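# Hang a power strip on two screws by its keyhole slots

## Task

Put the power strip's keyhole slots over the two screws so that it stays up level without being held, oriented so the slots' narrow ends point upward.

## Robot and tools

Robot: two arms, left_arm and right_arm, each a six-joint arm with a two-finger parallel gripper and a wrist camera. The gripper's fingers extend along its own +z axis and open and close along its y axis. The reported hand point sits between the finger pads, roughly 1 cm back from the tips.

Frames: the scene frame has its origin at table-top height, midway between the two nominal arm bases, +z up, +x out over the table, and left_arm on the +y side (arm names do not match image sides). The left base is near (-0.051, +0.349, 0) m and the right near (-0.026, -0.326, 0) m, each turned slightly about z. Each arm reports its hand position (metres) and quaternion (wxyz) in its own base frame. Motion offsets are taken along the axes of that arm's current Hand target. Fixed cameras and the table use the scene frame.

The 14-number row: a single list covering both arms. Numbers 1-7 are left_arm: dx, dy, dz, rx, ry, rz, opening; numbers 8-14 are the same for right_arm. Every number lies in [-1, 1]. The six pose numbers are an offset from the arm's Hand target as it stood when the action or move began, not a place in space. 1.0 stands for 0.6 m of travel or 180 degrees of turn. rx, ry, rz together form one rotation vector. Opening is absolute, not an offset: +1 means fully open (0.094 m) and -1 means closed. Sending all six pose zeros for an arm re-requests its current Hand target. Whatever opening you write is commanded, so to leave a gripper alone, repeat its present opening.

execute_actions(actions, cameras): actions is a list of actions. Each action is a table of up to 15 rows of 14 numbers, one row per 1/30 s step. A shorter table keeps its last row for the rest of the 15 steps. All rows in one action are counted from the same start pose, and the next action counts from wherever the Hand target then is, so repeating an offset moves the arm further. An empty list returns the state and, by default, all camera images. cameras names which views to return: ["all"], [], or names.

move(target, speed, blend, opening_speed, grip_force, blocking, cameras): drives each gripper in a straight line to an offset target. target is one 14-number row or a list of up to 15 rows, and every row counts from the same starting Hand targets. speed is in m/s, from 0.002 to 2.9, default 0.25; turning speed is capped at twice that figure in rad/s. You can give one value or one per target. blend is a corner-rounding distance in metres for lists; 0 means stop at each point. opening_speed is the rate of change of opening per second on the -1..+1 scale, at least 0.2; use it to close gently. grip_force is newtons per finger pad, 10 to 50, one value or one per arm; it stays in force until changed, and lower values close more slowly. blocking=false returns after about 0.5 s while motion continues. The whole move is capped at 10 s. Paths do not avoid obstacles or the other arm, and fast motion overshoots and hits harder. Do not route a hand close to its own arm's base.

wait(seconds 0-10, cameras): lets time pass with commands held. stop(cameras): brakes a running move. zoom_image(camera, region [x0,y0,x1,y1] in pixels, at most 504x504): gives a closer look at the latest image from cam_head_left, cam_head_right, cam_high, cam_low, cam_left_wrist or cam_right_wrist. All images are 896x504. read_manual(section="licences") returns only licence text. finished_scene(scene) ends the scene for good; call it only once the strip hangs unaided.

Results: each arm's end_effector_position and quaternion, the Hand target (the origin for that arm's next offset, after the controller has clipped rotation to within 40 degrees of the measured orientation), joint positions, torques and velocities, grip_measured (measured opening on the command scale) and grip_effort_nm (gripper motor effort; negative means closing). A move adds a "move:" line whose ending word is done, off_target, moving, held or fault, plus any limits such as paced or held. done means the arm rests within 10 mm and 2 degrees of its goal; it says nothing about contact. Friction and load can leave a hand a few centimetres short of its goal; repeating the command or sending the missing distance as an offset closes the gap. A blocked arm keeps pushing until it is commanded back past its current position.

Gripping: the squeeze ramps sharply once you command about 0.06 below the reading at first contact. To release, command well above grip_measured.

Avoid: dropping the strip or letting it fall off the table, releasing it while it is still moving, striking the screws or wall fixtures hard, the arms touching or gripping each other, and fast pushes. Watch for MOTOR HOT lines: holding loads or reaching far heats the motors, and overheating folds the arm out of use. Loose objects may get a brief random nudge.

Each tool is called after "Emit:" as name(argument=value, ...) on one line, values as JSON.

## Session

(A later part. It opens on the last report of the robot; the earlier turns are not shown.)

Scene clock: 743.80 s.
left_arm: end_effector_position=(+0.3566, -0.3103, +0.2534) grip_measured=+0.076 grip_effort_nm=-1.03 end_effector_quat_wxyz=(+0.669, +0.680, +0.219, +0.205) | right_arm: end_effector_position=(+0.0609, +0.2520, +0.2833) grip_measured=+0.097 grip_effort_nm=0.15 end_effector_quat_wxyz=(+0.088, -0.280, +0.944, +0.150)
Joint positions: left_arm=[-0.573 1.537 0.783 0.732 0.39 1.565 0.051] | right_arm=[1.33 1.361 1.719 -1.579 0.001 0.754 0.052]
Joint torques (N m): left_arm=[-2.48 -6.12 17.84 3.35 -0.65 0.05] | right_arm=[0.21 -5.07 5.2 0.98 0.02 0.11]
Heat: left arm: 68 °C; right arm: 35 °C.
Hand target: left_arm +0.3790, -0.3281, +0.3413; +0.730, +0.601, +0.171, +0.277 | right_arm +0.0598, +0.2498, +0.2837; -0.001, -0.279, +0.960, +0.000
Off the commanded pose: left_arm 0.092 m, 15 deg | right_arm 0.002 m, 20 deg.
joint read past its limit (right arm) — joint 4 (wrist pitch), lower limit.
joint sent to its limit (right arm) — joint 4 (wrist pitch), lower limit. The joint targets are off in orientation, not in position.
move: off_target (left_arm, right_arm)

Emit:
move(target=[[0,0,-0.10,0.03,0,0,-0.4,0,0,0,0,0,0,0.1],[0,-0.18,-0.12,0.06,0,-0.008,-0.4,0,0,0,0,0,0,0.1]], speed=0.12)

Scene clock: 783.93 s.
left_arm: end_effector_position=(+0.3560, -0.2848, +0.1942) grip_measured=+0.076 grip_effort_nm=-1.03 end_effector_quat_wxyz=(+0.645, +0.693, +0.229, +0.227) | right_arm: end_effector_position=(+0.0609, +0.2520, +0.2833) grip_measured=+0.097 grip_effort_nm=0.15 end_effector_quat_wxyz=(+0.088, -0.280, +0.944, +0.150)
Joint positions: left_arm=[-0.528 1.606 0.617 0.919 0.385 1.616 0.051] | right_arm=[1.33 1.361 1.719 -1.579 0.001 0.754 0.052]
Joint torques (N m): left_arm=[0.53 -6.39 7.25 2.88 0.11 0.01] | right_arm=[0.13 -4.94 5.12 1 -0.02 0.11]
Heat: left arm: 72 °C; right arm: 35 °C.
Hand target: left_arm +0.3585, -0.2853, +0.2205; +0.674, +0.665, +0.203, +0.250 | right_arm +0.0598, +0.2498, +0.2837; -0.001, -0.279, +0.960, +0.000
Off the commanded pose: left_arm 0.026 m, 6 deg | right_arm 0.002 m, 20 deg.
joint read past its limit (right arm) — joint 4 (wrist pitch), lower limit.
joint sent to its limit (right arm) — joint 4 (wrist pitch), lower limit. The joint targets are off in orientation, not in position.
move: off_target (left_arm, right_arm)

Emit:
move(target=[0,-0.04,0,0.008,0,-0.008,-0.4,0,0,0,0,0,0,0.1], speed=0.1)

Emit:
move(target=[0,0,0.07,0,0,0,-0.4,0,0,0,0,0,0,0.1], speed=0.04, cameras=["cam_head_left","cam_head_right","cam_left_wrist"])

Emit:
zoom_image(camera="cam_head_left", region=[330, 180, 450, 300])

Scene clock: 788.47 s.
left_arm: end_effector_position=(+0.3577, -0.2847, +0.1717) grip_measured=+0.076 grip_effort_nm=-1.03 end_effector_quat_wxyz=(+0.639, +0.698, +0.236, +0.219) | right_arm: end_effector_position=(+0.0609, +0.2520, +0.2833) grip_measured=+0.097 grip_effort_nm=0.15 end_effector_quat_wxyz=(+0.088, -0.280, +0.944, +0.150)
Joint positions: left_arm=[-0.525 1.674 0.596 0.985 0.387 1.61 0.051] | right_arm=[1.33 1.361 1.719 -1.579 0.001 0.754 0.052]
Joint torques (N m): left_arm=[0.54 -6.74 6.57 2.89 0.1 -0.07] | right_arm=[0.2 -4.93 5.3 0.99 -0.04 0.14]
Heat: left arm: 73 °C; right arm: 35 °C.
Hand target: left_arm +0.3601, -0.2850, +0.1966; +0.669, +0.670, +0.215, +0.239 | right_arm +0.0598, +0.2498, +0.2837; -0.001, -0.279, +0.960, +0.000
Off the commanded pose: left_arm 0.025 m, 6 deg | right_arm 0.002 m, 20 deg.
joint read past its limit (right arm) — joint 4 (wrist pitch), lower limit.
joint sent to its limit (right arm) — joint 4 (wrist pitch), lower limit. The joint targets are off in orientation, not in position.
move: off_target (left_arm, right_arm)

Scene clock: 789.77 s.
left_arm: end_effector_position=(+0.3728, -0.3022, +0.1612) grip_measured=+0.076 grip_effort_nm=-1.03 end_effector_quat_wxyz=(+0.636, +0.703, +0.238, +0.212) | right_arm: end_effector_position=(+0.0609, +0.2520, +0.2833) grip_measured=+0.097 grip_effort_nm=0.15 end_effector_quat_wxyz=(+0.088, -0.280, +0.944, +0.150)
Joint positions: left_arm=[-0.545 1.774 0.679 0.987 0.375 1.606 0.051] | right_arm=[1.33 1.361 1.719 -1.579 0.001 0.754 0.052]
Joint torques (N m): left_arm=[-2.28 -6.24 12.11 2.59 -0.25 -0.07] | right_arm=[0.12 -5.04 5.16 1.03 0 0.11]
Heat: left arm: 73 °C; right arm: 35 °C.
Hand target: left_arm +0.3857, -0.3184, +0.1968; +0.669, +0.671, +0.215, +0.239 | right_arm +0.0598, +0.2498, +0.2837; -0.001, -0.279, +0.960, +0.000
Off the commanded pose: left_arm 0.041 m, 7 deg | right_arm 0.002 m, 20 deg.
joint read past its limit (right arm) — joint 4 (wrist pitch), lower limit.
joint sent to its limit (right arm) — joint 4 (wrist pitch), lower limit. The joint targets are off in orientation, not in position.
move: off_target (left_arm, right_arm)
camera_calibration:
cam_left_wrist: T_world_to_cam=[[-0.0516875, 0.0484373, -0.997488, 0.194776], [0.466774, 0.884178, 0.018748, 0.128054], [0.882865, -0.464632, -0.0683102, -0.371456], [0, 0, 0, 1]] pos_world=[0.278241, -0.295248, 0.166511]
Images, in order (width x height): cam_head_left 896x504, cam_head_right 896x504, cam_left_wrist 896x504.

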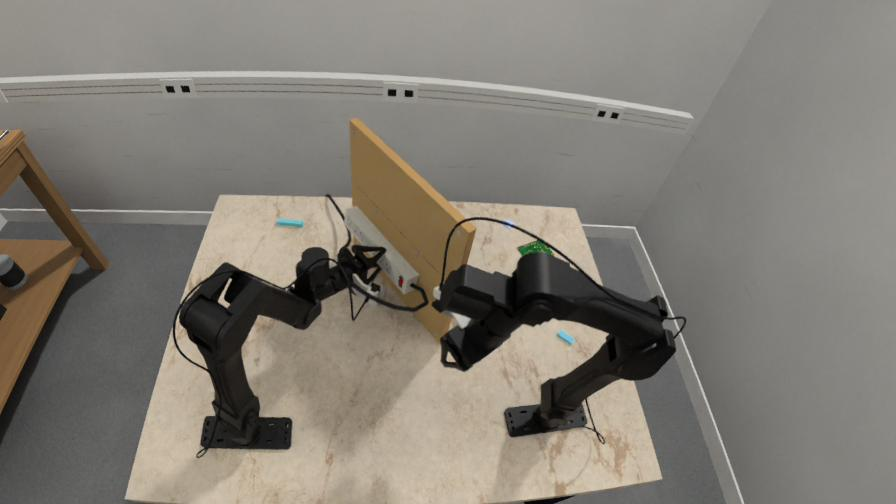

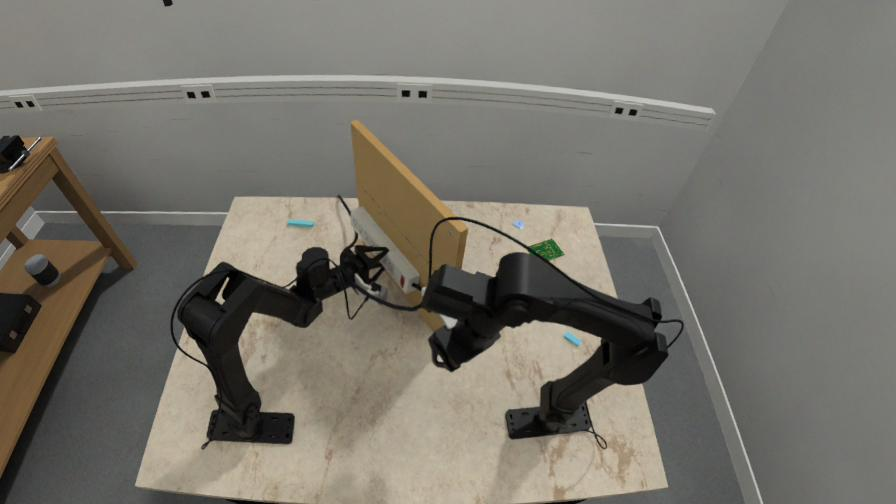

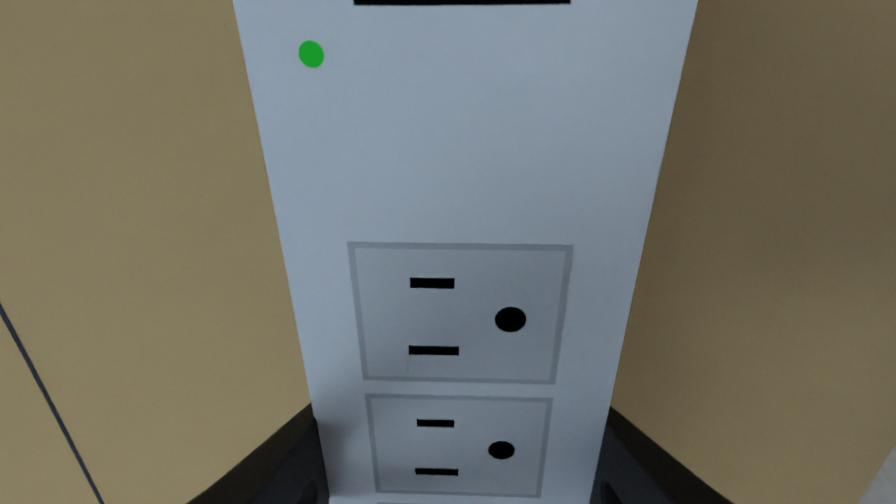

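Scaled by 4.200 from the camera's 896x504 image, which has a finer 1280x720 frame.

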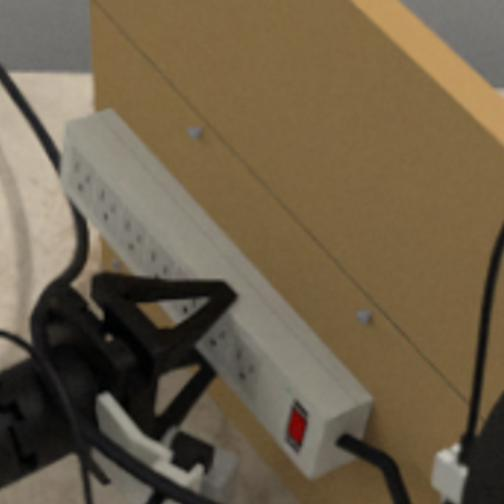

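Emit:
move(target=[[-0.01,0.0,-0.05,0,0,0,-0.4,0,0,0,0,0,0,0.1],[-0.055,0.14,-0.045,-0.035,-0.010,0.002,-0.4,0,0,0,0,0,0,0.1]], speed=0.12)

Scene clock: 803.00 s.
left_arm: end_effector_position=(+0.3415, -0.3121, +0.2242) grip_measured=+0.076 grip_effort_nm=-1.03 end_effector_quat_wxyz=(+0.661, +0.682, +0.226, +0.214) | right_arm: end_effector_position=(+0.0609, +0.2520, +0.2833) grip_measured=+0.097 grip_effort_nm=0.15 end_effector_quat_wxyz=(+0.088, -0.280, +0.944, +0.150)
Joint positions: left_arm=[-0.621 1.551 0.675 0.841 0.316 1.575 0.051] | right_arm=[1.33 1.361 1.719 -1.579 0.001 0.754 0.052]
Joint torques (N m): left_arm=[-1.07 -9.44 10.8 2.74 0.01 -0.02] | right_arm=[0.1 -4.93 5.16 0.98 0.04 0.11]
Heat: left arm: 74 °C; right arm: 35 °C.
Hand target: left_arm +0.3405, -0.3181, +0.2794; +0.707, +0.637, +0.189, +0.242 | right_arm +0.0598, +0.2498, +0.2837; -0.001, -0.279, +0.960, +0.000
Off the commanded pose: left_arm 0.056 m, 9 deg | right_arm 0.002 m, 20 deg.
joint read past its limit (right arm) — joint 4 (wrist pitch), lower limit.
joint sent to its limit (right arm) — joint 4 (wrist pitch), lower limit. The joint targets are off in orientation, not in position.
move: off_target (left_arm, right_arm)

Emit:
move(target=[-0.009,0.026,0.004,-0.013,-0.004,0.0,-0.4,0,0,0,0,0,0,0.1], speed=0.06)

Scene clock: 805.73 s.
left_arm: end_effector_position=(+0.3376, -0.3151, +0.2280) grip_measured=+0.076 grip_effort_nm=-1.03 end_effector_quat_wxyz=(+0.666, +0.680, +0.225, +0.209) | right_arm: end_effector_position=(+0.0609, +0.2520, +0.2833) grip_measured=+0.097 grip_effort_nm=0.15 end_effector_quat_wxyz=(+0.088, -0.280, +0.944, +0.150)
Joint positions: left_arm=[-0.632 1.542 0.675 0.841 0.314 1.563 0.051] | right_arm=[1.33 1.361 1.719 -1.579 0.001 0.754 0.052]
Joint torques (N m): left_arm=[-1.25 -10.03 11.59 2.94 0.04 -0.01] | right_arm=[0.06 -5.09 5.2 1.01 -0.01 0.11]
Heat: left arm: 74 °C; right arm: 35 °C.
Hand target: left_arm +0.3358, -0.3221, +0.2951; +0.721, +0.624, +0.179, +0.242 | right_arm +0.0598, +0.2498, +0.2837; -0.001, -0.279, +0.960, +0.000
Off the commanded pose: left_arm 0.067 m, 11 deg | right_arm 0.002 m, 20 deg.
joint read past its limit (right arm) — joint 4 (wrist pitch), lower limit.
joint sent to its limit (right arm) — joint 4 (wrist pitch), lower limit. The joint targets are off in orientation, not in position.
move: off_target (left_arm, right_arm)

Emit:
move(target=[0,0.010,0.014,-0.003,0,0.005,-0.4,0,0,0,0,0,0,0.1], speed=0.04)

Scene clock: 808.43 s.
left_arm: end_effector_position=(+0.3389, -0.3194, +0.2460) grip_measured=+0.076 grip_effort_nm=-1.03 end_effector_quat_wxyz=(+0.677, +0.669, +0.216, +0.218) | right_arm: end_effector_position=(+0.0609, +0.2520, +0.2833) grip_measured=+0.097 grip_effort_nm=0.15 end_effector_quat_wxyz=(+0.088, -0.280, +0.944, +0.150)
Joint positions: left_arm=[-0.64 1.533 0.708 0.838 0.308 1.566 0.051] | right_arm=[1.33 1.361 1.719 -1.579 0.001 0.754 0.052]
Joint torques (N m): left_arm=[-1.32 -7.76 12.37 2.81 -0.01 0.08] | right_arm=[0.16 -4.94 5.14 0.97 0.01 0.12]
Heat: left arm: 74 °C; right arm: 35 °C.
Hand target: left_arm +0.3399, -0.3283, +0.3022; +0.722, +0.622, +0.174, +0.248 | right_arm +0.0598, +0.2498, +0.2837; -0.001, -0.279, +0.960, +0.000
Off the commanded pose: left_arm 0.057 m, 10 deg | right_arm 0.002 m, 20 deg.
joint read past its limit (right arm) — joint 4 (wrist pitch), lower limit.
joint sent to its limit (right arm) — joint 4 (wrist pitch), lower limit. The joint targets are off in orientation, not in position.
move: off_target (left_arm, right_arm)

Emit:
move(target=[0.002,-0.004,0.028,0.003,0,0,-0.4,0,0,0,0,0,0,0.1], speed=0.04)

Scene clock: 811.07 s.
left_arm: end_effector_position=(+0.3393, -0.3200, +0.2463) grip_measured=+0.076 grip_effort_nm=-1.03 end_effector_quat_wxyz=(+0.676, +0.671, +0.215, +0.217) | right_arm: end_effector_position=(+0.0609, +0.2520, +0.2833) grip_measured=+0.097 grip_effort_nm=0.15 end_effector_quat_wxyz=(+0.088, -0.280, +0.944, +0.150)
Joint positions: left_arm=[-0.64 1.533 0.714 0.828 0.31 1.569 0.051] | right_arm=[1.33 1.361 1.719 -1.579 0.001 0.754 0.052]
Joint torques (N m): left_arm=[-2.45 -4.4 16.46 2.7 -0.14 0.09] | right_arm=[0.09 -5.05 5.33 0.98 0.01 0.15]
Heat: left arm: 74 °C; right arm: 35 °C.
Hand target: left_arm +0.3506, -0.3415, +0.3029; +0.719, +0.625, +0.175, +0.248 | right_arm +0.0598, +0.2498, +0.2837; -0.001, -0.279, +0.960, +0.000
Off the commanded pose: left_arm 0.061 m, 9 deg | right_arm 0.002 m, 20 deg.
joint read past its limit (right arm) — joint 4 (wrist pitch), lower limit.
joint sent to its limit (right arm) — joint 4 (wrist pitch), lower limit. The joint targets are off in orientation, not in position.
move: off_target (left_arm, right_arm)

Emit:
wait(seconds=0, cameras=["cam_head_left","cam_head_right"])

Emit:
zoom_image(camera="cam_head_left", region=[330, 180, 450, 300])

Scene clock: 812.87 s.
left_arm: end_effector_position=(+0.3393, -0.3200, +0.2463) grip_measured=+0.076 grip_effort_nm=-1.03 end_effector_quat_wxyz=(+0.676, +0.671, +0.215, +0.217) | right_arm: end_effector_position=(+0.0609, +0.2520, +0.2833) grip_measured=+0.097 grip_effort_nm=0.15 end_effector_quat_wxyz=(+0.088, -0.280, +0.944, +0.150)
Joint positions: left_arm=[-0.64 1.533 0.714 0.828 0.31 1.569 0.051] | right_arm=[1.33 1.361 1.719 -1.579 0.001 0.754 0.052]
Joint torques (N m): left_arm=[-2.44 -4.38 16.46 2.7 -0.14 0.08] | right_arm=[0.18 -5.07 5.18 1.04 0 0.12]
Heat: left arm: 74 °C; right arm: 35 °C.
Hand target: left_arm +0.3506, -0.3415, +0.3029; +0.719, +0.625, +0.175, +0.248 | right_arm +0.0598, +0.2498, +0.2837; -0.001, -0.279, +0.960, +0.000
Tool commands: left_gripper/opening=-0.4 right_gripper/opening=+0.1
Off the commanded pose: left_arm 0.061 m, 9 deg | right_arm 0.002 m, 20 deg.
joint read past its limit (right arm) — joint 4 (wrist pitch), lower limit.
Images, in order (width x height): cam_head_left 896x504, cam_head_right 896x504.

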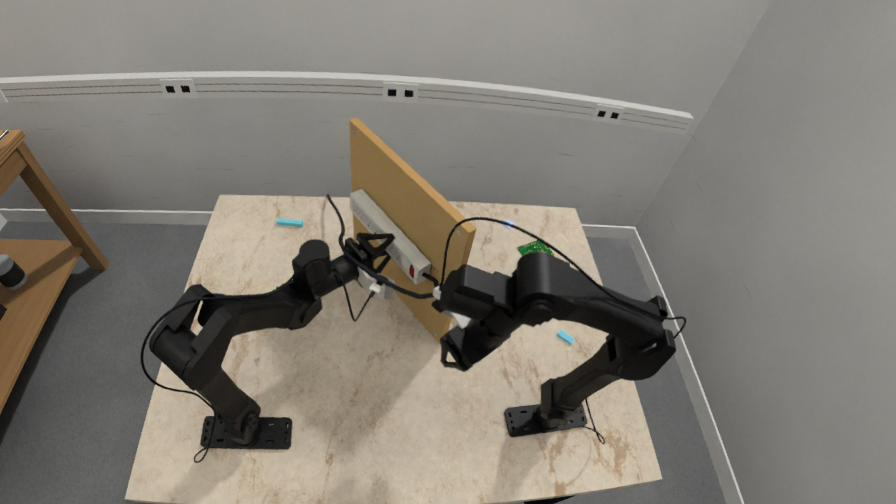

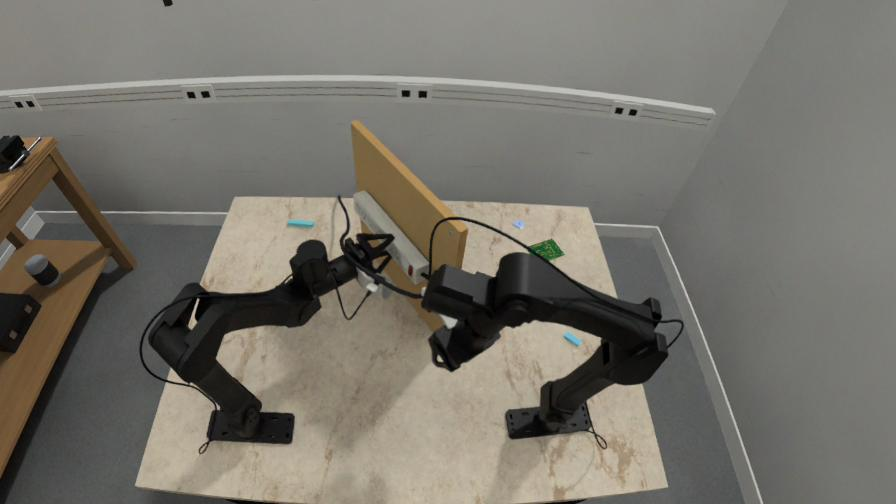

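Scaled by 4.200 from the camera's 896x504 image, which has a finer 1280x720 frame.

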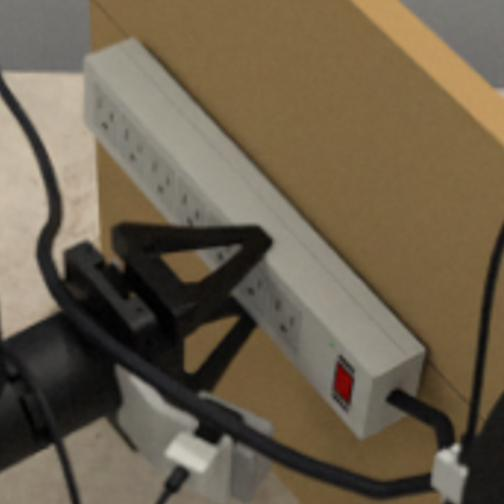

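Emit:
move(target=[0,-0.03,-0.005,0.010,0,0,-0.4,0,0,0,0,0,0,0.1], speed=0.03)

Emit:
move(target=[0,-0.02,-0.003,0.008,0,0,-0.4,0,0,0,0,0,0,0.1], speed=0.03)

Scene clock: 818.20 s.
left_arm: end_effector_position=(+0.3394, -0.3204, +0.2457) grip_measured=+0.076 grip_effort_nm=-1.02 end_effector_quat_wxyz=(+0.677, +0.671, +0.211, +0.216) | right_arm: end_effector_position=(+0.0609, +0.2520, +0.2833) grip_measured=+0.097 grip_effort_nm=0.15 end_effector_quat_wxyz=(+0.088, -0.280, +0.944, +0.150)
Joint positions: left_arm=[-0.637 1.539 0.714 0.836 0.321 1.571 0.051] | right_arm=[1.33 1.361 1.719 -1.579 0.001 0.754 0.052]
Joint torques (N m): left_arm=[-2.59 -2.62 15.01 2.72 -0.24 0.16] | right_arm=[0.02 -5.03 5.11 1.01 0.02 0.13]
Heat: left arm: 74 °C; right arm: 35 °C.
Hand target: left_arm +0.3513, -0.3409, +0.2846; +0.709, +0.637, +0.178, +0.245 | right_arm +0.0598, +0.2498, +0.2837; -0.001, -0.279, +0.960, +0.000
Off the commanded pose: left_arm 0.046 m, 7 deg | right_arm 0.002 m, 20 deg.
joint read past its limit (right arm) — joint 4 (wrist pitch), lower limit.
joint sent to its limit (right arm) — joint 4 (wrist pitch), lower limit. The joint targets are off in orientation, not in position.
move: off_target (left_arm, right_arm)

Scene clock: 819.03 s.
left_arm: end_effector_position=(+0.3396, -0.3206, +0.2454) grip_measured=+0.076 grip_effort_nm=-1.03 end_effector_quat_wxyz=(+0.679, +0.671, +0.207, +0.213) | right_arm: end_effector_position=(+0.0609, +0.2520, +0.2833) grip_measured=+0.097 grip_effort_nm=0.15 end_effector_quat_wxyz=(+0.088, -0.280, +0.944, +0.150)
Joint positions: left_arm=[-0.631 1.545 0.714 0.846 0.335 1.571 0.051] | right_arm=[1.33 1.361 1.719 -1.579 0.001 0.754 0.052]
Joint torques (N m): left_arm=[-2.97 -1.81 14.17 2.6 -0.38 0.22] | right_arm=[0.24 -5.09 5.18 1.03 0.02 0.15]
Heat: left arm: 74 °C; right arm: 35 °C.
Hand target: left_arm +0.3517, -0.3403, +0.2725; +0.701, +0.645, +0.181, +0.242 | right_arm +0.0598, +0.2498, +0.2837; -0.001, -0.279, +0.960, +0.000
Off the commanded pose: left_arm 0.036 m, 6 deg | right_arm 0.002 m, 20 deg.
joint read past its limit (right arm) — joint 4 (wrist pitch), lower limit.
joint sent to its limit (right arm) — joint 4 (wrist pitch), lower limit. The joint targets are off in orientation, not in position.
move: off_target (left_arm, right_arm)

Emit:
move(target=[0,-0.02,-0.003,0.01,0.010,-0.002,-0.4,0,0,0,0,0,0,0.1], speed=0.03)

Emit:
move(target=[0,-0.015,-0.003,0.008,0.008,-0.002,-0.4,0,0,0,0,0,0,0.1], speed=0.03)

Scene clock: 823.40 s.
left_arm: end_effector_position=(+0.3402, -0.3202, +0.2452) grip_measured=+0.076 grip_effort_nm=-1.03 end_effector_quat_wxyz=(+0.679, +0.671, +0.208, +0.214) | right_arm: end_effector_position=(+0.0609, +0.2520, +0.2833) grip_measured=+0.097 grip_effort_nm=0.15 end_effector_quat_wxyz=(+0.088, -0.280, +0.944, +0.150)
Joint positions: left_arm=[-0.631 1.546 0.714 0.846 0.333 1.571 0.051] | right_arm=[1.33 1.361 1.719 -1.579 0.001 0.754 0.052]
Joint torques (N m): left_arm=[-4.42 -1.42 12.92 2.45 -0.79 0.26] | right_arm=[0.2 -5.03 5.16 1.02 0.01 0.15]
Heat: left arm: 74 °C; right arm: 35 °C.
Hand target: left_arm +0.3521, -0.3392, +0.2604; +0.689, +0.652, +0.198, +0.247 | right_arm +0.0598, +0.2498, +0.2837; -0.001, -0.279, +0.960, +0.000
Off the commanded pose: left_arm 0.027 m, 5 deg | right_arm 0.002 m, 20 deg.
joint read past its limit (right arm) — joint 4 (wrist pitch), lower limit.
joint sent to its limit (right arm) — joint 4 (wrist pitch), lower limit. The joint targets are off in orientation, not in position.
move: off_target (left_arm, right_arm)

Scene clock: 824.37 s.
left_arm: end_effector_position=(+0.3399, -0.3202, +0.2445) grip_measured=+0.076 grip_effort_nm=-1.03 end_effector_quat_wxyz=(+0.678, +0.667, +0.215, +0.223) | right_arm: end_effector_position=(+0.0609, +0.2520, +0.2833) grip_measured=+0.097 grip_effort_nm=0.15 end_effector_quat_wxyz=(+0.088, -0.280, +0.944, +0.150)
Joint positions: left_arm=[-0.644 1.546 0.704 0.862 0.297 1.57 0.051] | right_arm=[1.33 1.361 1.719 -1.579 0.001 0.754 0.052]
Joint torques (N m): left_arm=[-4.33 -1.18 12.56 2.21 -0.8 0.27] | right_arm=[0.16 -5.04 5.14 0.97 -0.02 0.11]
Heat: left arm: 73 °C; right arm: 35 °C.
Hand target: left_arm +0.3516, -0.3381, +0.2513; +0.679, +0.657, +0.212, +0.251 | right_arm +0.0598, +0.2498, +0.2837; -0.001, -0.279, +0.960, +0.000
Off the commanded pose: left_arm 0.022 m, 3 deg | right_arm 0.002 m, 20 deg.
joint read past its limit (right arm) — joint 4 (wrist pitch), lower limit.
joint sent to its limit (right arm) — joint 4 (wrist pitch), lower limit. The joint targets are off in orientation, not in position.
move: off_target (left_arm, right_arm)

Emit:
move(target=[0,-0.012,-0.012,0.008,-0.006,0,-0.4,0,0,0,0,0,0,0.1], speed=0.03)

Emit:
move(target=[0,-0.01,-0.002,0.008,0,0,-0.4,0,0,0,0,0,0,0.1], speed=0.03)

Scene clock: 827.37 s.
left_arm: end_effector_position=(+0.3397, -0.3201, +0.2441) grip_measured=+0.076 grip_effort_nm=-1.03 end_effector_quat_wxyz=(+0.678, +0.667, +0.215, +0.223) | right_arm: end_effector_position=(+0.0609, +0.2520, +0.2833) grip_measured=+0.097 grip_effort_nm=0.15 end_effector_quat_wxyz=(+0.088, -0.280, +0.944, +0.150)
Joint positions: left_arm=[-0.644 1.546 0.702 0.864 0.297 1.57 0.051] | right_arm=[1.33 1.361 1.719 -1.579 0.001 0.754 0.052]
Joint torques (N m): left_arm=[-2.78 -2.3 10.92 2 -0.5 0.33] | right_arm=[0.09 -5.19 5.42 0.98 0.01 0.12]
Heat: left arm: 72 °C; right arm: 35 °C.
Hand target: left_arm +0.3477, -0.3326, +0.2437; +0.672, +0.668, +0.209, +0.242 | right_arm +0.0598, +0.2498, +0.2837; -0.001, -0.279, +0.960, +0.000
Off the commanded pose: left_arm 0.015 m, 2 deg | right_arm 0.002 m, 20 deg.
joint read past its limit (right arm) — joint 4 (wrist pitch), lower limit.
joint sent to its limit (right arm) — joint 4 (wrist pitch), lower limit. The joint targets are off in orientation, not in position.
move: off_target (left_arm, right_arm)

Scene clock: 828.07 s.
left_arm: end_effector_position=(+0.3396, -0.3200, +0.2440) grip_measured=+0.076 grip_effort_nm=-1.03 end_effector_quat_wxyz=(+0.678, +0.667, +0.215, +0.223) | right_arm: end_effector_position=(+0.0609, +0.2520, +0.2833) grip_measured=+0.097 grip_effort_nm=0.15 end_effector_quat_wxyz=(+0.088, -0.280, +0.944, +0.150)
Joint positions: left_arm=[-0.644 1.546 0.701 0.865 0.297 1.57 0.051] | right_arm=[1.33 1.361 1.719 -1.579 0.001 0.754 0.052]
Joint torques (N m): left_arm=[-2.63 -2.62 10.63 1.75 -0.48 0.4] | right_arm=[0.1 -5.01 5.11 0.99 -0.01 0.1]
Heat: left arm: 72 °C; right arm: 35 °C.
Hand target: left_arm +0.3472, -0.3316, +0.2378; +0.664, +0.676, +0.212, +0.239 | right_arm +0.0598, +0.2498, +0.2837; -0.001, -0.279, +0.960, +0.000
Off the commanded pose: left_arm 0.015 m, 3 deg | right_arm 0.002 m, 20 deg.
joint read past its limit (right arm) — joint 4 (wrist pitch), lower limit.
joint sent to its limit (right arm) — joint 4 (wrist pitch), lower limit. The joint targets are off in orientation, not in position.
move: off_target (left_arm, right_arm)

Emit:
move(target=[0,-0.03,0,0.005,0,0,-0.4,0,0,0,0,0,0,0.1], speed=0.03)

Emit:
move(target=[0,-0.02,0,0,0,0,-0.4,0,0,0,0,0,0,0.1], speed=0.03)

Scene clock: 831.80 s.
left_arm: end_effector_position=(+0.3395, -0.3197, +0.2408) grip_measured=+0.076 grip_effort_nm=-1.03 end_effector_quat_wxyz=(+0.686, +0.658, +0.207, +0.231) | right_arm: end_effector_position=(+0.0609, +0.2520, +0.2833) grip_measured=+0.097 grip_effort_nm=0.15 end_effector_quat_wxyz=(+0.088, -0.280, +0.944, +0.150)
Joint positions: left_arm=[-0.644 1.574 0.678 0.946 0.296 1.576 0.051] | right_arm=[1.33 1.361 1.719 -1.579 0.001 0.754 0.052]
Joint torques (N m): left_arm=[-2.35 -2.18 9.52 1.44 -0.44 0.4] | right_arm=[0.06 -5.16 5.26 0.97 -0.01 0.08]
Heat: left arm: 70 °C; right arm: 35 °C.
Hand target: left_arm +0.3478, -0.3310, +0.2197; +0.659, +0.681, +0.214, +0.238 | right_arm +0.0598, +0.2498, +0.2837; -0.001, -0.279, +0.960, +0.000
Off the commanded pose: left_arm 0.025 m, 4 deg | right_arm 0.002 m, 20 deg.
joint read past its limit (right arm) — joint 4 (wrist pitch), lower limit.
joint sent to its limit (right arm) — joint 4 (wrist pitch), lower limit. The joint targets are off in orientation, not in position.
move: off_target (left_arm, right_arm)

Scene clock: 832.73 s.
left_arm: end_effector_position=(+0.3394, -0.3194, +0.2382) grip_measured=+0.076 grip_effort_nm=-1.03 end_effector_quat_wxyz=(+0.696, +0.647, +0.200, +0.238) | right_arm: end_effector_position=(+0.0609, +0.2520, +0.2833) grip_measured=+0.097 grip_effort_nm=0.15 end_effector_quat_wxyz=(+0.088, -0.280, +0.944, +0.150)
Joint positions: left_arm=[-0.644 1.61 0.657 1.039 0.296 1.575 0.051] | right_arm=[1.33 1.361 1.719 -1.579 0.001 0.754 0.052]
Joint torques (N m): left_arm=[-2.09 -2.55 8.73 1.11 -0.41 0.41] | right_arm=[0.13 -4.96 5.24 0.98 0.01 0.09]
Heat: left arm: 70 °C; right arm: 35 °C.
Hand target: left_arm +0.3480, -0.3305, +0.2078; +0.659, +0.681, +0.214, +0.238 | right_arm +0.0598, +0.2498, +0.2837; -0.001, -0.279, +0.960, +0.000
Off the commanded pose: left_arm 0.034 m, 6 deg | right_arm 0.002 m, 20 deg.
joint read past its limit (right arm) — joint 4 (wrist pitch), lower limit.
joint sent to its limit (right arm) — joint 4 (wrist pitch), lower limit. The joint targets are off in orientation, not in position.
move: off_target (left_arm, right_arm)

Emit:
wait(seconds=0, cameras=["cam_head_left","cam_left_wrist"])

Emit:
zoom_image(camera="cam_head_left", region=[330, 180, 450, 300])

Scene clock: 863.53 s.
left_arm: end_effector_position=(+0.3394, -0.3195, +0.2380) grip_measured=+0.076 grip_effort_nm=-1.03 end_effector_quat_wxyz=(+0.696, +0.647, +0.200, +0.238) | right_arm: end_effector_position=(+0.0609, +0.2520, +0.2833) grip_measured=+0.097 grip_effort_nm=0.15 end_effector_quat_wxyz=(+0.088, -0.280, +0.944, +0.150)
Joint positions: left_arm=[-0.644 1.611 0.657 1.039 0.296 1.575 0.051] | right_arm=[1.33 1.361 1.719 -1.579 0.001 0.754 0.052]
Joint torques (N m): left_arm=[-2.09 -2.55 8.73 1.12 -0.41 0.41] | right_arm=[0.14 -5.07 5.18 0.99 -0.02 0.11]
Heat: left arm: 61 °C; right arm: 35 °C.
Hand target: left_arm +0.3481, -0.3305, +0.2076; +0.659, +0.681, +0.214, +0.238 | right_arm +0.0598, +0.2498, +0.2837; -0.001, -0.279, +0.960, +0.000
Tool commands: left_gripper/opening=-0.4 right_gripper/opening=+0.1
Off the commanded pose: left_arm 0.033 m, 6 deg | right_arm 0.002 m, 20 deg.
joint read past its limit (right arm) — joint 4 (wrist pitch), lower limit.
camera_calibration:
cam_left_wrist: T_world_to_cam=[[0.0836564, -0.0780993, -0.993429, 0.183228], [0.483982, 0.87463, -0.0280038, 0.159647], [0.87107, -0.478459, 0.110967, -0.387844], [0, 0, 0, 1]] pos_world=[0.245245, -0.310889, 0.229532]
Images, in order (width x height): cam_head_left 896x504, cam_left_wrist 896x504.

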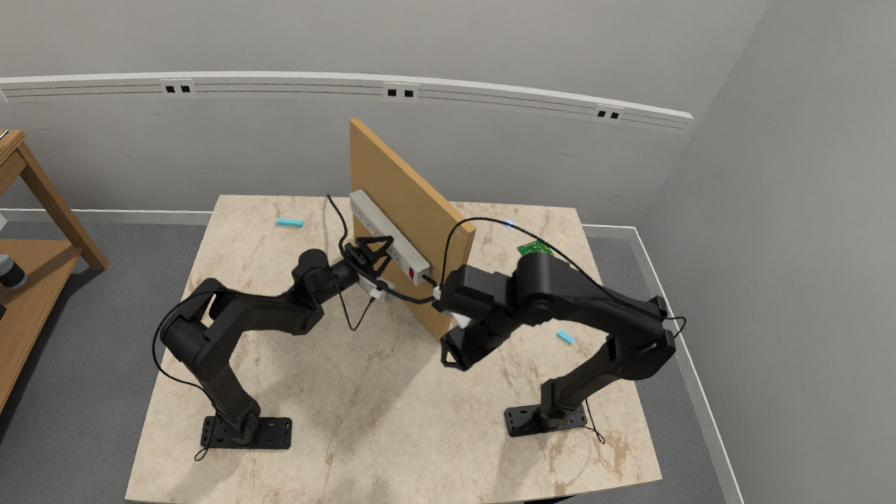

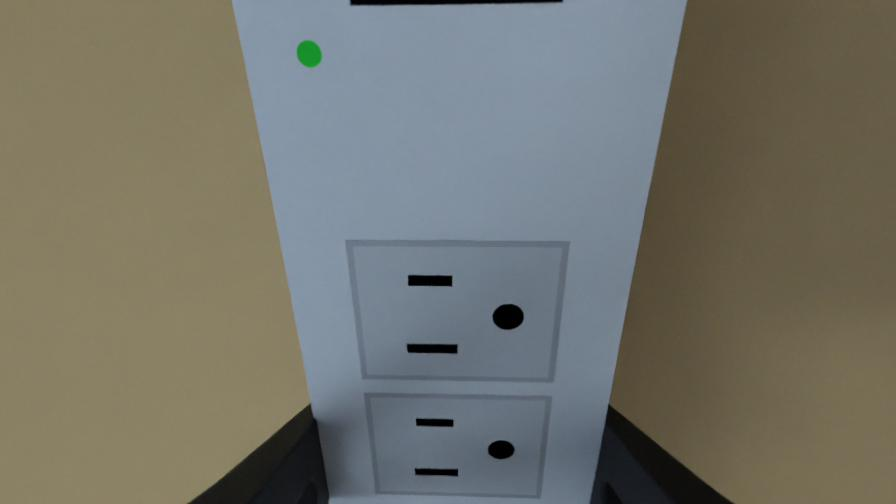

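Scaled by 4.200 from the camera's 896x504 image, which has a finer 1280x720 frame.

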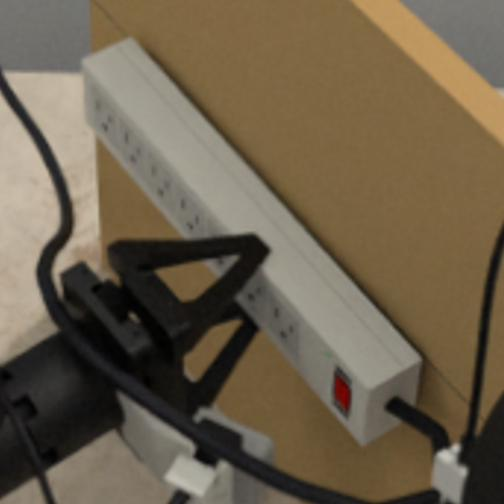

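Emit:
move(target=[0,0.045,-0.02,-0.01,-0.004,-0.008,-0.4,0,0,0,0,0,0,0.1], speed=0.04)

Emit:
move(target=[0,0.01,-0.02,0,0,0,-0.4,0,0,0,0,0,0,0.1], speed=0.04)

Scene clock: 870.40 s.
left_arm: end_effector_position=(+0.3389, -0.3159, +0.1945) grip_measured=+0.076 grip_effort_nm=-1.03 end_effector_quat_wxyz=(+0.636, +0.704, +0.240, +0.207) | right_arm: end_effector_position=(+0.0609, +0.2520, +0.2833) grip_measured=+0.097 grip_effort_nm=0.15 end_effector_quat_wxyz=(+0.088, -0.280, +0.944, +0.150)
Joint positions: left_arm=[-0.644 1.588 0.655 0.823 0.281 1.587 0.051] | right_arm=[1.33 1.361 1.719 -1.579 0.001 0.754 0.052]
Joint torques (N m): left_arm=[-0.91 -8.5 9.28 2.69 -0.01 -0.03] | right_arm=[0.13 -5.03 5.12 1.01 0.01 0.08]
Heat: left arm: 61 °C; right arm: 35 °C.
Hand target: left_arm +0.3402, -0.3221, +0.2349; +0.673, +0.670, +0.214, +0.228 | right_arm +0.0598, +0.2498, +0.2837; -0.001, -0.279, +0.960, +0.000
Off the commanded pose: left_arm 0.041 m, 7 deg | right_arm 0.002 m, 20 deg.
joint read past its limit (right arm) — joint 4 (wrist pitch), lower limit.
joint sent to its limit (right arm) — joint 4 (wrist pitch), lower limit. The joint targets are off in orientation, not in position.
move: off_target (left_arm, right_arm)

Scene clock: 871.47 s.
left_arm: end_effector_position=(+0.3355, -0.3134, +0.2035) grip_measured=+0.076 grip_effort_nm=-1.03 end_effector_quat_wxyz=(+0.637, +0.703, +0.240, +0.208) | right_arm: end_effector_position=(+0.0609, +0.2520, +0.2833) grip_measured=+0.097 grip_effort_nm=0.15 end_effector_quat_wxyz=(+0.088, -0.280, +0.944, +0.150)
Joint positions: left_arm=[-0.644 1.547 0.655 0.786 0.281 1.587 0.051] | right_arm=[1.33 1.361 1.719 -1.579 0.001 0.754 0.052]
Joint torques (N m): left_arm=[0.13 -9.62 7.23 2.73 0.1 -0.01] | right_arm=[0.12 -5.08 5.2 1.01 -0.01 0.11]
Heat: left arm: 61 °C; right arm: 35 °C.
Hand target: left_arm +0.3329, -0.3124, +0.2407; +0.673, +0.670, +0.214, +0.228 | right_arm +0.0598, +0.2498, +0.2837; -0.001, -0.279, +0.960, +0.000
Off the commanded pose: left_arm 0.037 m, 7 deg | right_arm 0.002 m, 20 deg.
joint read past its limit (right arm) — joint 4 (wrist pitch), lower limit.
joint sent to its limit (right arm) — joint 4 (wrist pitch), lower limit. The joint targets are off in orientation, not in position.
move: off_target (left_arm, right_arm)

Emit:
move(target=[0,0.075,0.012,-0.040,0,0,-0.4,0,0,0,0,0,0,0.1], speed=0.08)

Scene clock: 875.97 s.
left_arm: end_effector_position=(+0.3352, -0.3127, +0.2200) grip_measured=+0.076 grip_effort_nm=-1.03 end_effector_quat_wxyz=(+0.657, +0.683, +0.242, +0.208) | right_arm: end_effector_position=(+0.0609, +0.2520, +0.2833) grip_measured=+0.097 grip_effort_nm=0.15 end_effector_quat_wxyz=(+0.088, -0.280, +0.944, +0.150)
Joint positions: left_arm=[-0.644 1.531 0.655 0.825 0.279 1.551 0.051] | right_arm=[1.33 1.361 1.719 -1.579 0.001 0.754 0.052]
Joint torques (N m): left_arm=[-0.68 -9.63 11.18 3.04 0.04 -0.03] | right_arm=[0.25 -5.09 5.15 0.99 0 0.08]
Heat: left arm: 64 °C; right arm: 35 °C.
Hand target: left_arm +0.3363, -0.3183, +0.2858; +0.714, +0.626, +0.200, +0.241 | right_arm +0.0598, +0.2498, +0.2837; -0.001, -0.279, +0.960, +0.000
Off the commanded pose: left_arm 0.066 m, 11 deg | right_arm 0.002 m, 20 deg.
joint read past its limit (right arm) — joint 4 (wrist pitch), lower limit.
joint sent to its limit (right arm) — joint 4 (wrist pitch), lower limit. The joint targets are off in orientation, not in position.
move: off_target (left_arm, right_arm)

Emit:
move(target=[-0.002,0.012,0.012,-0.004,-0.012,0.012,-0.4,0,0,0,0,0,0,0.1], speed=0.05)

Scene clock: 878.80 s.
left_arm: end_effector_position=(+0.3350, -0.3201, +0.2442) grip_measured=+0.076 grip_effort_nm=-1.03 end_effector_quat_wxyz=(+0.675, +0.674, +0.211, +0.215) | right_arm: end_effector_position=(+0.0609, +0.2520, +0.2833) grip_measured=+0.097 grip_effort_nm=0.15 end_effector_quat_wxyz=(+0.088, -0.280, +0.944, +0.150)
Joint positions: left_arm=[-0.644 1.524 0.7 0.827 0.314 1.574 0.051] | right_arm=[1.33 1.361 1.719 -1.579 0.001 0.754 0.052]
Joint torques (N m): left_arm=[0.4 -7.06 11.49 2.87 0.12 0.08] | right_arm=[0.28 -4.94 5.27 1 -0.02 0.09]
Heat: left arm: 66 °C; right arm: 35 °C.
Hand target: left_arm +0.3389, -0.3240, +0.2939; +0.717, +0.630, +0.173, +0.244 | right_arm +0.0598, +0.2498, +0.2837; -0.001, -0.279, +0.960, +0.000
Off the commanded pose: left_arm 0.050 m, 9 deg | right_arm 0.002 m, 20 deg.
joint read past its limit (right arm) — joint 4 (wrist pitch), lower limit.
joint sent to its limit (right arm) — joint 4 (wrist pitch), lower limit. The joint targets are off in orientation, not in position.
move: off_target (left_arm, right_arm)

Emit:
move(target=[0.012,-0.004,0.022,0.002,0,-0.001,-0.4,0,0,0,0,0,0,0.1], speed=0.04, cameras=["cam_head_left","cam_head_right"])

Emit:
zoom_image(camera="cam_head_left", region=[330, 180, 450, 300])

Scene clock: 882.13 s.
left_arm: end_effector_position=(+0.3386, -0.3205, +0.2458) grip_measured=+0.076 grip_effort_nm=-1.03 end_effector_quat_wxyz=(+0.678, +0.675, +0.204, +0.209) | right_arm: end_effector_position=(+0.0609, +0.2520, +0.2833) grip_measured=+0.097 grip_effort_nm=0.15 end_effector_quat_wxyz=(+0.088, -0.280, +0.944, +0.150)
Joint positions: left_arm=[-0.626 1.539 0.719 0.826 0.352 1.575 0.051] | right_arm=[1.33 1.361 1.719 -1.579 0.001 0.754 0.052]
Joint torques (N m): left_arm=[-0.44 -4.68 14.34 2.77 -0.15 0.01] | right_arm=[0.09 -5.12 5.22 1.03 0 0.11]
Heat: left arm: 67 °C; right arm: 35 °C.
Hand target: left_arm +0.3524, -0.3309, +0.2940; +0.715, +0.631, +0.175, +0.243 | right_arm +0.0598, +0.2498, +0.2837; -0.001, -0.279, +0.960, +0.000
Off the commanded pose: left_arm 0.051 m, 8 deg | right_arm 0.002 m, 20 deg.
joint read past its limit (right arm) — joint 4 (wrist pitch), lower limit.
joint sent to its limit (right arm) — joint 4 (wrist pitch), lower limit. The joint targets are off in orientation, not in position.
move: off_target (left_arm, right_arm)
Images, in order (width x height): cam_head_left 896x504, cam_head_right 896x504.

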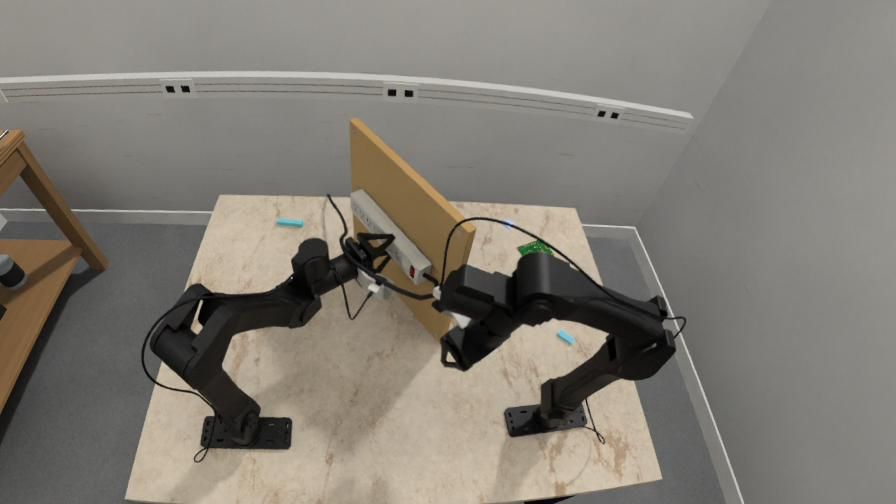

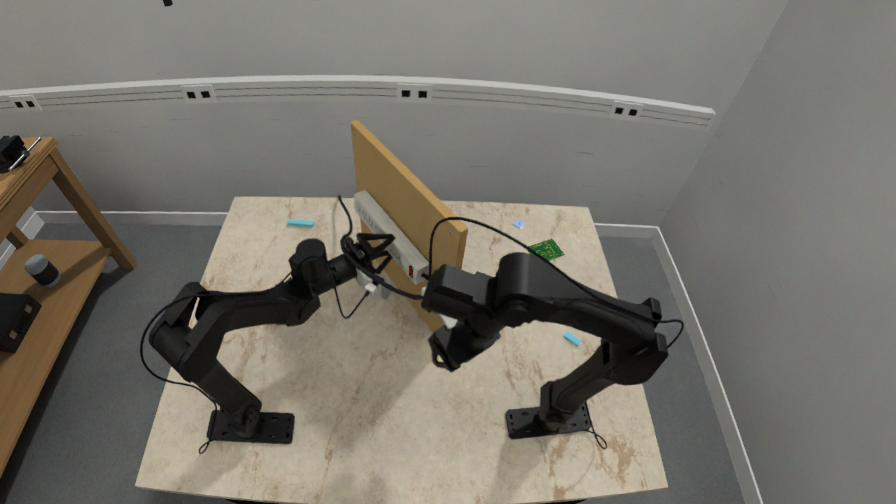

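Scaled by 4.200 from the camera's 896x504 image, which has a finer 1280x720 frame.

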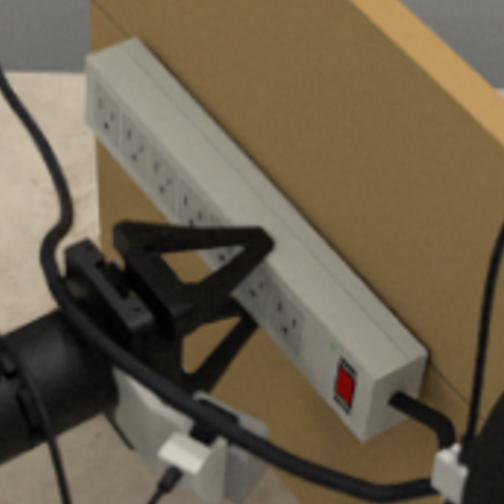

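Emit:
move(target=[-0.002,-0.035,-0.016,0.018,0,0,-0.4,0,0,0,0,0,0,0.1], speed=0.03)

Emit:
move(target=[0,-0.02,-0.003,0.015,0,0,-0.4,0,0,0,0,0,0,0.1], speed=0.03)

Scene clock: 887.63 s.
left_arm: end_effector_position=(+0.3387, -0.3204, +0.2450) grip_measured=+0.076 grip_effort_nm=-1.03 end_effector_quat_wxyz=(+0.677, +0.676, +0.201, +0.210) | right_arm: end_effector_position=(+0.0609, +0.2520, +0.2833) grip_measured=+0.097 grip_effort_nm=0.15 end_effector_quat_wxyz=(+0.088, -0.280, +0.944, +0.150)
Joint positions: left_arm=[-0.624 1.54 0.719 0.826 0.357 1.581 0.051] | right_arm=[1.33 1.361 1.719 -1.579 0.001 0.754 0.052]
Joint torques (N m): left_arm=[-0.13 -4.62 11.45 2.51 -0.16 0.15] | right_arm=[-0.02 -5.03 5.29 1.02 -0.02 0.14]
Heat: left arm: 69 °C; right arm: 35 °C.
Hand target: left_arm +0.3488, -0.3256, +0.2717; +0.697, +0.652, +0.181, +0.238 | right_arm +0.0598, +0.2498, +0.2837; -0.001, -0.279, +0.960, +0.000
Off the commanded pose: left_arm 0.029 m, 5 deg | right_arm 0.002 m, 20 deg.
joint read past its limit (right arm) — joint 4 (wrist pitch), lower limit.
joint sent to its limit (right arm) — joint 4 (wrist pitch), lower limit. The joint targets are off in orientation, not in position.
move: off_target (left_arm, right_arm)

Scene clock: 888.63 s.
left_arm: end_effector_position=(+0.3387, -0.3203, +0.2438) grip_measured=+0.076 grip_effort_nm=-1.03 end_effector_quat_wxyz=(+0.674, +0.679, +0.199, +0.212) | right_arm: end_effector_position=(+0.0609, +0.2520, +0.2833) grip_measured=+0.097 grip_effort_nm=0.15 end_effector_quat_wxyz=(+0.088, -0.280, +0.944, +0.150)
Joint positions: left_arm=[-0.623 1.54 0.719 0.821 0.359 1.59 0.051] | right_arm=[1.33 1.361 1.719 -1.579 0.001 0.754 0.052]
Joint torques (N m): left_arm=[0.01 -4.6 11.36 2.08 -0.16 0.21] | right_arm=[0.03 -5.09 5.19 0.98 -0.03 0.09]
Heat: left arm: 68 °C; right arm: 35 °C.
Hand target: left_arm +0.3489, -0.3245, +0.2596; +0.682, +0.668, +0.187, +0.233 | right_arm +0.0598, +0.2498, +0.2837; -0.001, -0.279, +0.960, +0.000
Off the commanded pose: left_arm 0.019 m, 3 deg | right_arm 0.002 m, 20 deg.
joint read past its limit (right arm) — joint 4 (wrist pitch), lower limit.
joint sent to its limit (right arm) — joint 4 (wrist pitch), lower limit. The joint targets are off in orientation, not in position.
move: off_target (left_arm, right_arm)

Emit:
move(target=[0.002,0,0,0,0.014,-0.008,-0.4,0,0,0,0,0,0,0.1], speed=0.03)

Emit:
move(target=[0,-0.014,0,0.006,0.006,-0.004,-0.4,0,0,0,0,0,0,0.1], speed=0.03)

Emit:
move(target=[0,-0.014,0,0.004,0,-0.002,-0.4,0,0,0,0,0,0,0.1], speed=0.03)

Scene clock: 895.30 s.
left_arm: end_effector_position=(+0.3391, -0.3204, +0.2438) grip_measured=+0.076 grip_effort_nm=-1.03 end_effector_quat_wxyz=(+0.674, +0.678, +0.201, +0.213) | right_arm: end_effector_position=(+0.0609, +0.2520, +0.2833) grip_measured=+0.097 grip_effort_nm=0.15 end_effector_quat_wxyz=(+0.088, -0.280, +0.944, +0.150)
Joint positions: left_arm=[-0.626 1.54 0.719 0.821 0.349 1.589 0.051] | right_arm=[1.33 1.361 1.719 -1.579 0.001 0.754 0.052]
Joint torques (N m): left_arm=[-1.7 -5.2 10.55 2.1 -0.7 -0.02] | right_arm=[0.02 -5.07 5.05 1.03 -0.01 0.15]
Heat: left arm: 67 °C; right arm: 35 °C.
Hand target: left_arm +0.3498, -0.3239, +0.2597; +0.680, +0.660, +0.210, +0.239 | right_arm +0.0598, +0.2498, +0.2837; -0.001, -0.279, +0.960, +0.000
Off the commanded pose: left_arm 0.020 m, 4 deg | right_arm 0.002 m, 20 deg.
joint read past its limit (right arm) — joint 4 (wrist pitch), lower limit.
joint sent to its limit (right arm) — joint 4 (wrist pitch), lower limit. The joint targets are off in orientation, not in position.
move: off_target (left_arm, right_arm)

Scene clock: 896.10 s.
left_arm: end_effector_position=(+0.3392, -0.3204, +0.2436) grip_measured=+0.076 grip_effort_nm=-1.03 end_effector_quat_wxyz=(+0.672, +0.677, +0.207, +0.216) | right_arm: end_effector_position=(+0.0609, +0.2520, +0.2833) grip_measured=+0.097 grip_effort_nm=0.15 end_effector_quat_wxyz=(+0.088, -0.280, +0.944, +0.150)
Joint positions: left_arm=[-0.634 1.537 0.716 0.818 0.329 1.586 0.051] | right_arm=[1.33 1.361 1.719 -1.579 0.001 0.754 0.052]
Joint torques (N m): left_arm=[-1.95 -4.3 9.92 2.12 -0.79 -0.06] | right_arm=[0.14 -5.09 5.22 1 -0.03 0.1]
Heat: left arm: 66 °C; right arm: 35 °C.
Hand target: left_arm +0.3503, -0.3240, +0.2514; +0.674, +0.663, +0.223, +0.239 | right_arm +0.0598, +0.2498, +0.2837; -0.001, -0.279, +0.960, +0.000
Off the commanded pose: left_arm 0.014 m, 4 deg | right_arm 0.002 m, 20 deg.
joint read past its limit (right arm) — joint 4 (wrist pitch), lower limit.
joint sent to its limit (right arm) — joint 4 (wrist pitch), lower limit. The joint targets are off in orientation, not in position.
move: off_target (left_arm, right_arm)

Scene clock: 896.83 s.
left_arm: end_effector_position=(+0.3391, -0.3203, +0.2435) grip_measured=+0.076 grip_effort_nm=-1.03 end_effector_quat_wxyz=(+0.673, +0.675, +0.209, +0.219) | right_arm: end_effector_position=(+0.0609, +0.2520, +0.2833) grip_measured=+0.097 grip_effort_nm=0.15 end_effector_quat_wxyz=(+0.088, -0.280, +0.944, +0.150)
Joint positions: left_arm=[-0.637 1.537 0.713 0.825 0.32 1.585 0.051] | right_arm=[1.33 1.361 1.719 -1.579 0.001 0.754 0.052]
Joint torques (N m): left_arm=[-1.65 -3.14 9.29 2.17 -0.7 -0.06] | right_arm=[0.18 -5.04 5.08 0.96 -0.05 0.1]
Heat: left arm: 66 °C; right arm: 35 °C.
Hand target: left_arm +0.3505, -0.3240, +0.2429; +0.670, +0.666, +0.227, +0.236 | right_arm +0.0598, +0.2498, +0.2837; -0.001, -0.279, +0.960, +0.000
Off the commanded pose: left_arm 0.012 m, 3 deg | right_arm 0.002 m, 20 deg.
joint read past its limit (right arm) — joint 4 (wrist pitch), lower limit.
joint sent to its limit (right arm) — joint 4 (wrist pitch), lower limit. The joint targets are off in orientation, not in position.
move: off_target (left_arm, right_arm)

Emit:
move(target=[0.02,-0.005,0.004,0.0,0,0,-0.4,0,0,0,0,0,0,0.1], speed=0.03)

Emit:
move(target=[-0.05,-0.0,0.004,0.0,0,0,-0.4,0,0,0,0,0,0,0.1], speed=0.03)

Emit:
move(target=[0.03,-0.02,0,0.0,0,0,-0.4,0,0,0,0,0,0,0.1], speed=0.03)

Scene clock: 900.73 s.
left_arm: end_effector_position=(+0.3394, -0.3202, +0.2429) grip_measured=+0.076 grip_effort_nm=-1.03 end_effector_quat_wxyz=(+0.680, +0.674, +0.197, +0.211) | right_arm: end_effector_position=(+0.0609, +0.2520, +0.2833) grip_measured=+0.097 grip_effort_nm=0.15 end_effector_quat_wxyz=(+0.088, -0.280, +0.944, +0.150)
Joint positions: left_arm=[-0.62 1.555 0.711 0.857 0.366 1.582 0.051] | right_arm=[1.33 1.361 1.719 -1.579 0.001 0.754 0.052]
Joint torques (N m): left_arm=[0.21 -2.66 10.22 1.96 -0.81 -0.04] | right_arm=[0.1 -4.98 5.29 0.99 -0.02 0.12]
Heat: left arm: 66 °C; right arm: 35 °C.
Hand target: left_arm +0.3614, -0.3185, +0.2401; +0.670, +0.666, +0.227, +0.236 | right_arm +0.0598, +0.2498, +0.2837; -0.001, -0.279, +0.960, +0.000
Off the commanded pose: left_arm 0.022 m, 5 deg | right_arm 0.002 m, 20 deg.
joint read past its limit (right arm) — joint 4 (wrist pitch), lower limit.
joint sent to its limit (right arm) — joint 4 (wrist pitch), lower limit. The joint targets are off in orientation, not in position.
move: off_target (left_arm, right_arm)

Scene clock: 902.23 s.
left_arm: end_effector_position=(+0.3384, -0.3209, +0.2425) grip_measured=+0.076 grip_effort_nm=-1.03 end_effector_quat_wxyz=(+0.674, +0.661, +0.224, +0.240) | right_arm: end_effector_position=(+0.0609, +0.2520, +0.2833) grip_measured=+0.097 grip_effort_nm=0.15 end_effector_quat_wxyz=(+0.088, -0.280, +0.944, +0.150)
Joint positions: left_arm=[-0.673 1.545 0.687 0.884 0.23 1.58 0.051] | right_arm=[1.33 1.361 1.719 -1.579 0.001 0.754 0.052]
Joint torques (N m): left_arm=[-4.34 -2.99 10.85 1.76 -0.45 -0.01] | right_arm=[0.05 -5.07 5.22 1.01 -0.01 0.1]
Heat: left arm: 66 °C; right arm: 35 °C.
Hand target: left_arm +0.3394, -0.3389, +0.2399; +0.670, +0.666, +0.227, +0.236 | right_arm +0.0598, +0.2498, +0.2837; -0.001, -0.279, +0.960, +0.000
Off the commanded pose: left_arm 0.018 m, 1 deg | right_arm 0.002 m, 20 deg.
joint read past its limit (right arm) — joint 4 (wrist pitch), lower limit.
joint sent to its limit (right arm) — joint 4 (wrist pitch), lower limit. The joint targets are off in orientation, not in position.
move: off_target (left_arm, right_arm)

Scene clock: 903.40 s.
left_arm: end_effector_position=(+0.3388, -0.3205, +0.2412) grip_measured=+0.076 grip_effort_nm=-1.03 end_effector_quat_wxyz=(+0.689, +0.656, +0.206, +0.229) | right_arm: end_effector_position=(+0.0609, +0.2520, +0.2833) grip_measured=+0.097 grip_effort_nm=0.15 end_effector_quat_wxyz=(+0.088, -0.280, +0.944, +0.150)
Joint positions: left_arm=[-0.646 1.578 0.677 0.957 0.299 1.571 0.051] | right_arm=[1.33 1.361 1.719 -1.579 0.001 0.754 0.052]
Joint torques (N m): left_arm=[-1.2 -2.06 10.54 1.58 -0.56 0.08] | right_arm=[0.05 -5.09 5.15 1.02 0.03 0.14]
Heat: left arm: 65 °C; right arm: 35 °C.
Hand target: left_arm +0.3537, -0.3278, +0.2279; +0.670, +0.666, +0.227, +0.236 | right_arm +0.0598, +0.2498, +0.2837; -0.001, -0.279, +0.960, +0.000
Off the commanded pose: left_arm 0.021 m, 3 deg | right_arm 0.002 m, 20 deg.
joint read past its limit (right arm) — joint 4 (wrist pitch), lower limit.
joint sent to its limit (right arm) — joint 4 (wrist pitch), lower limit. The joint targets are off in orientation, not in position.
move: off_target (left_arm, right_arm)

Emit:
move(target=[-0.008,0.015,0.012,0.014,0,0,-0.4,0,0,0,0,0,0,0.1], speed=0.03)

Emit:
move(target=[0,0,0.015,0.0,0,0,-0.4,0,0,0,0,0,0,0.1], speed=0.03)

Scene clock: 908.07 s.
left_arm: end_effector_position=(+0.3388, -0.3206, +0.2413) grip_measured=+0.076 grip_effort_nm=-1.03 end_effector_quat_wxyz=(+0.678, +0.666, +0.212, +0.227) | right_arm: end_effector_position=(+0.0609, +0.2520, +0.2833) grip_measured=+0.097 grip_effort_nm=0.15 end_effector_quat_wxyz=(+0.088, -0.280, +0.944, +0.150)
Joint positions: left_arm=[-0.649 1.554 0.692 0.886 0.291 1.58 0.051] | right_arm=[1.33 1.361 1.719 -1.579 0.001 0.754 0.052]
Joint torques (N m): left_arm=[-2.93 -2.69 14.52 1.03 -0.65 0.09] | right_arm=[0.2 -5.07 5.16 1 -0.01 0.09]
Heat: left arm: 64 °C; right arm: 35 °C.
Hand target: left_arm +0.3542, -0.3365, +0.2370; +0.655, +0.681, +0.232, +0.231 | right_arm +0.0598, +0.2498, +0.2837; -0.001, -0.279, +0.960, +0.000
Off the commanded pose: left_arm 0.023 m, 4 deg | right_arm 0.002 m, 20 deg.
joint read past its limit (right arm) — joint 4 (wrist pitch), lower limit.
joint sent to its limit (right arm) — joint 4 (wrist pitch), lower limit. The joint targets are off in orientation, not in position.
move: off_target (left_arm, right_arm)

Scene clock: 908.77 s.
left_arm: end_effector_position=(+0.3391, -0.3208, +0.2415) grip_measured=+0.076 grip_effort_nm=-1.03 end_effector_quat_wxyz=(+0.678, +0.666, +0.212, +0.228) | right_arm: end_effector_position=(+0.0609, +0.2520, +0.2833) grip_measured=+0.097 grip_effort_nm=0.15 end_effector_quat_wxyz=(+0.088, -0.280, +0.944, +0.150)
Joint positions: left_arm=[-0.65 1.554 0.694 0.883 0.289 1.58 0.051] | right_arm=[1.33 1.361 1.719 -1.579 0.001 0.754 0.052]
Joint torques (N m): left_arm=[-3.49 -0.5 16.57 1.06 -0.71 0.09] | right_arm=[0.03 -5.07 5.11 1.02 -0.02 0.11]
Heat: left arm: 64 °C; right arm: 35 °C.
Hand target: left_arm +0.3598, -0.3435, +0.2367; +0.655, +0.681, +0.232, +0.231 | right_arm +0.0598, +0.2498, +0.2837; -0.001, -0.279, +0.960, +0.000
Off the commanded pose: left_arm 0.031 m, 4 deg | right_arm 0.002 m, 20 deg.
joint read past its limit (right arm) — joint 4 (wrist pitch), lower limit.
joint sent to its limit (right arm) — joint 4 (wrist pitch), lower limit. The joint targets are off in orientation, not in position.
move: off_target (left_arm, right_arm)


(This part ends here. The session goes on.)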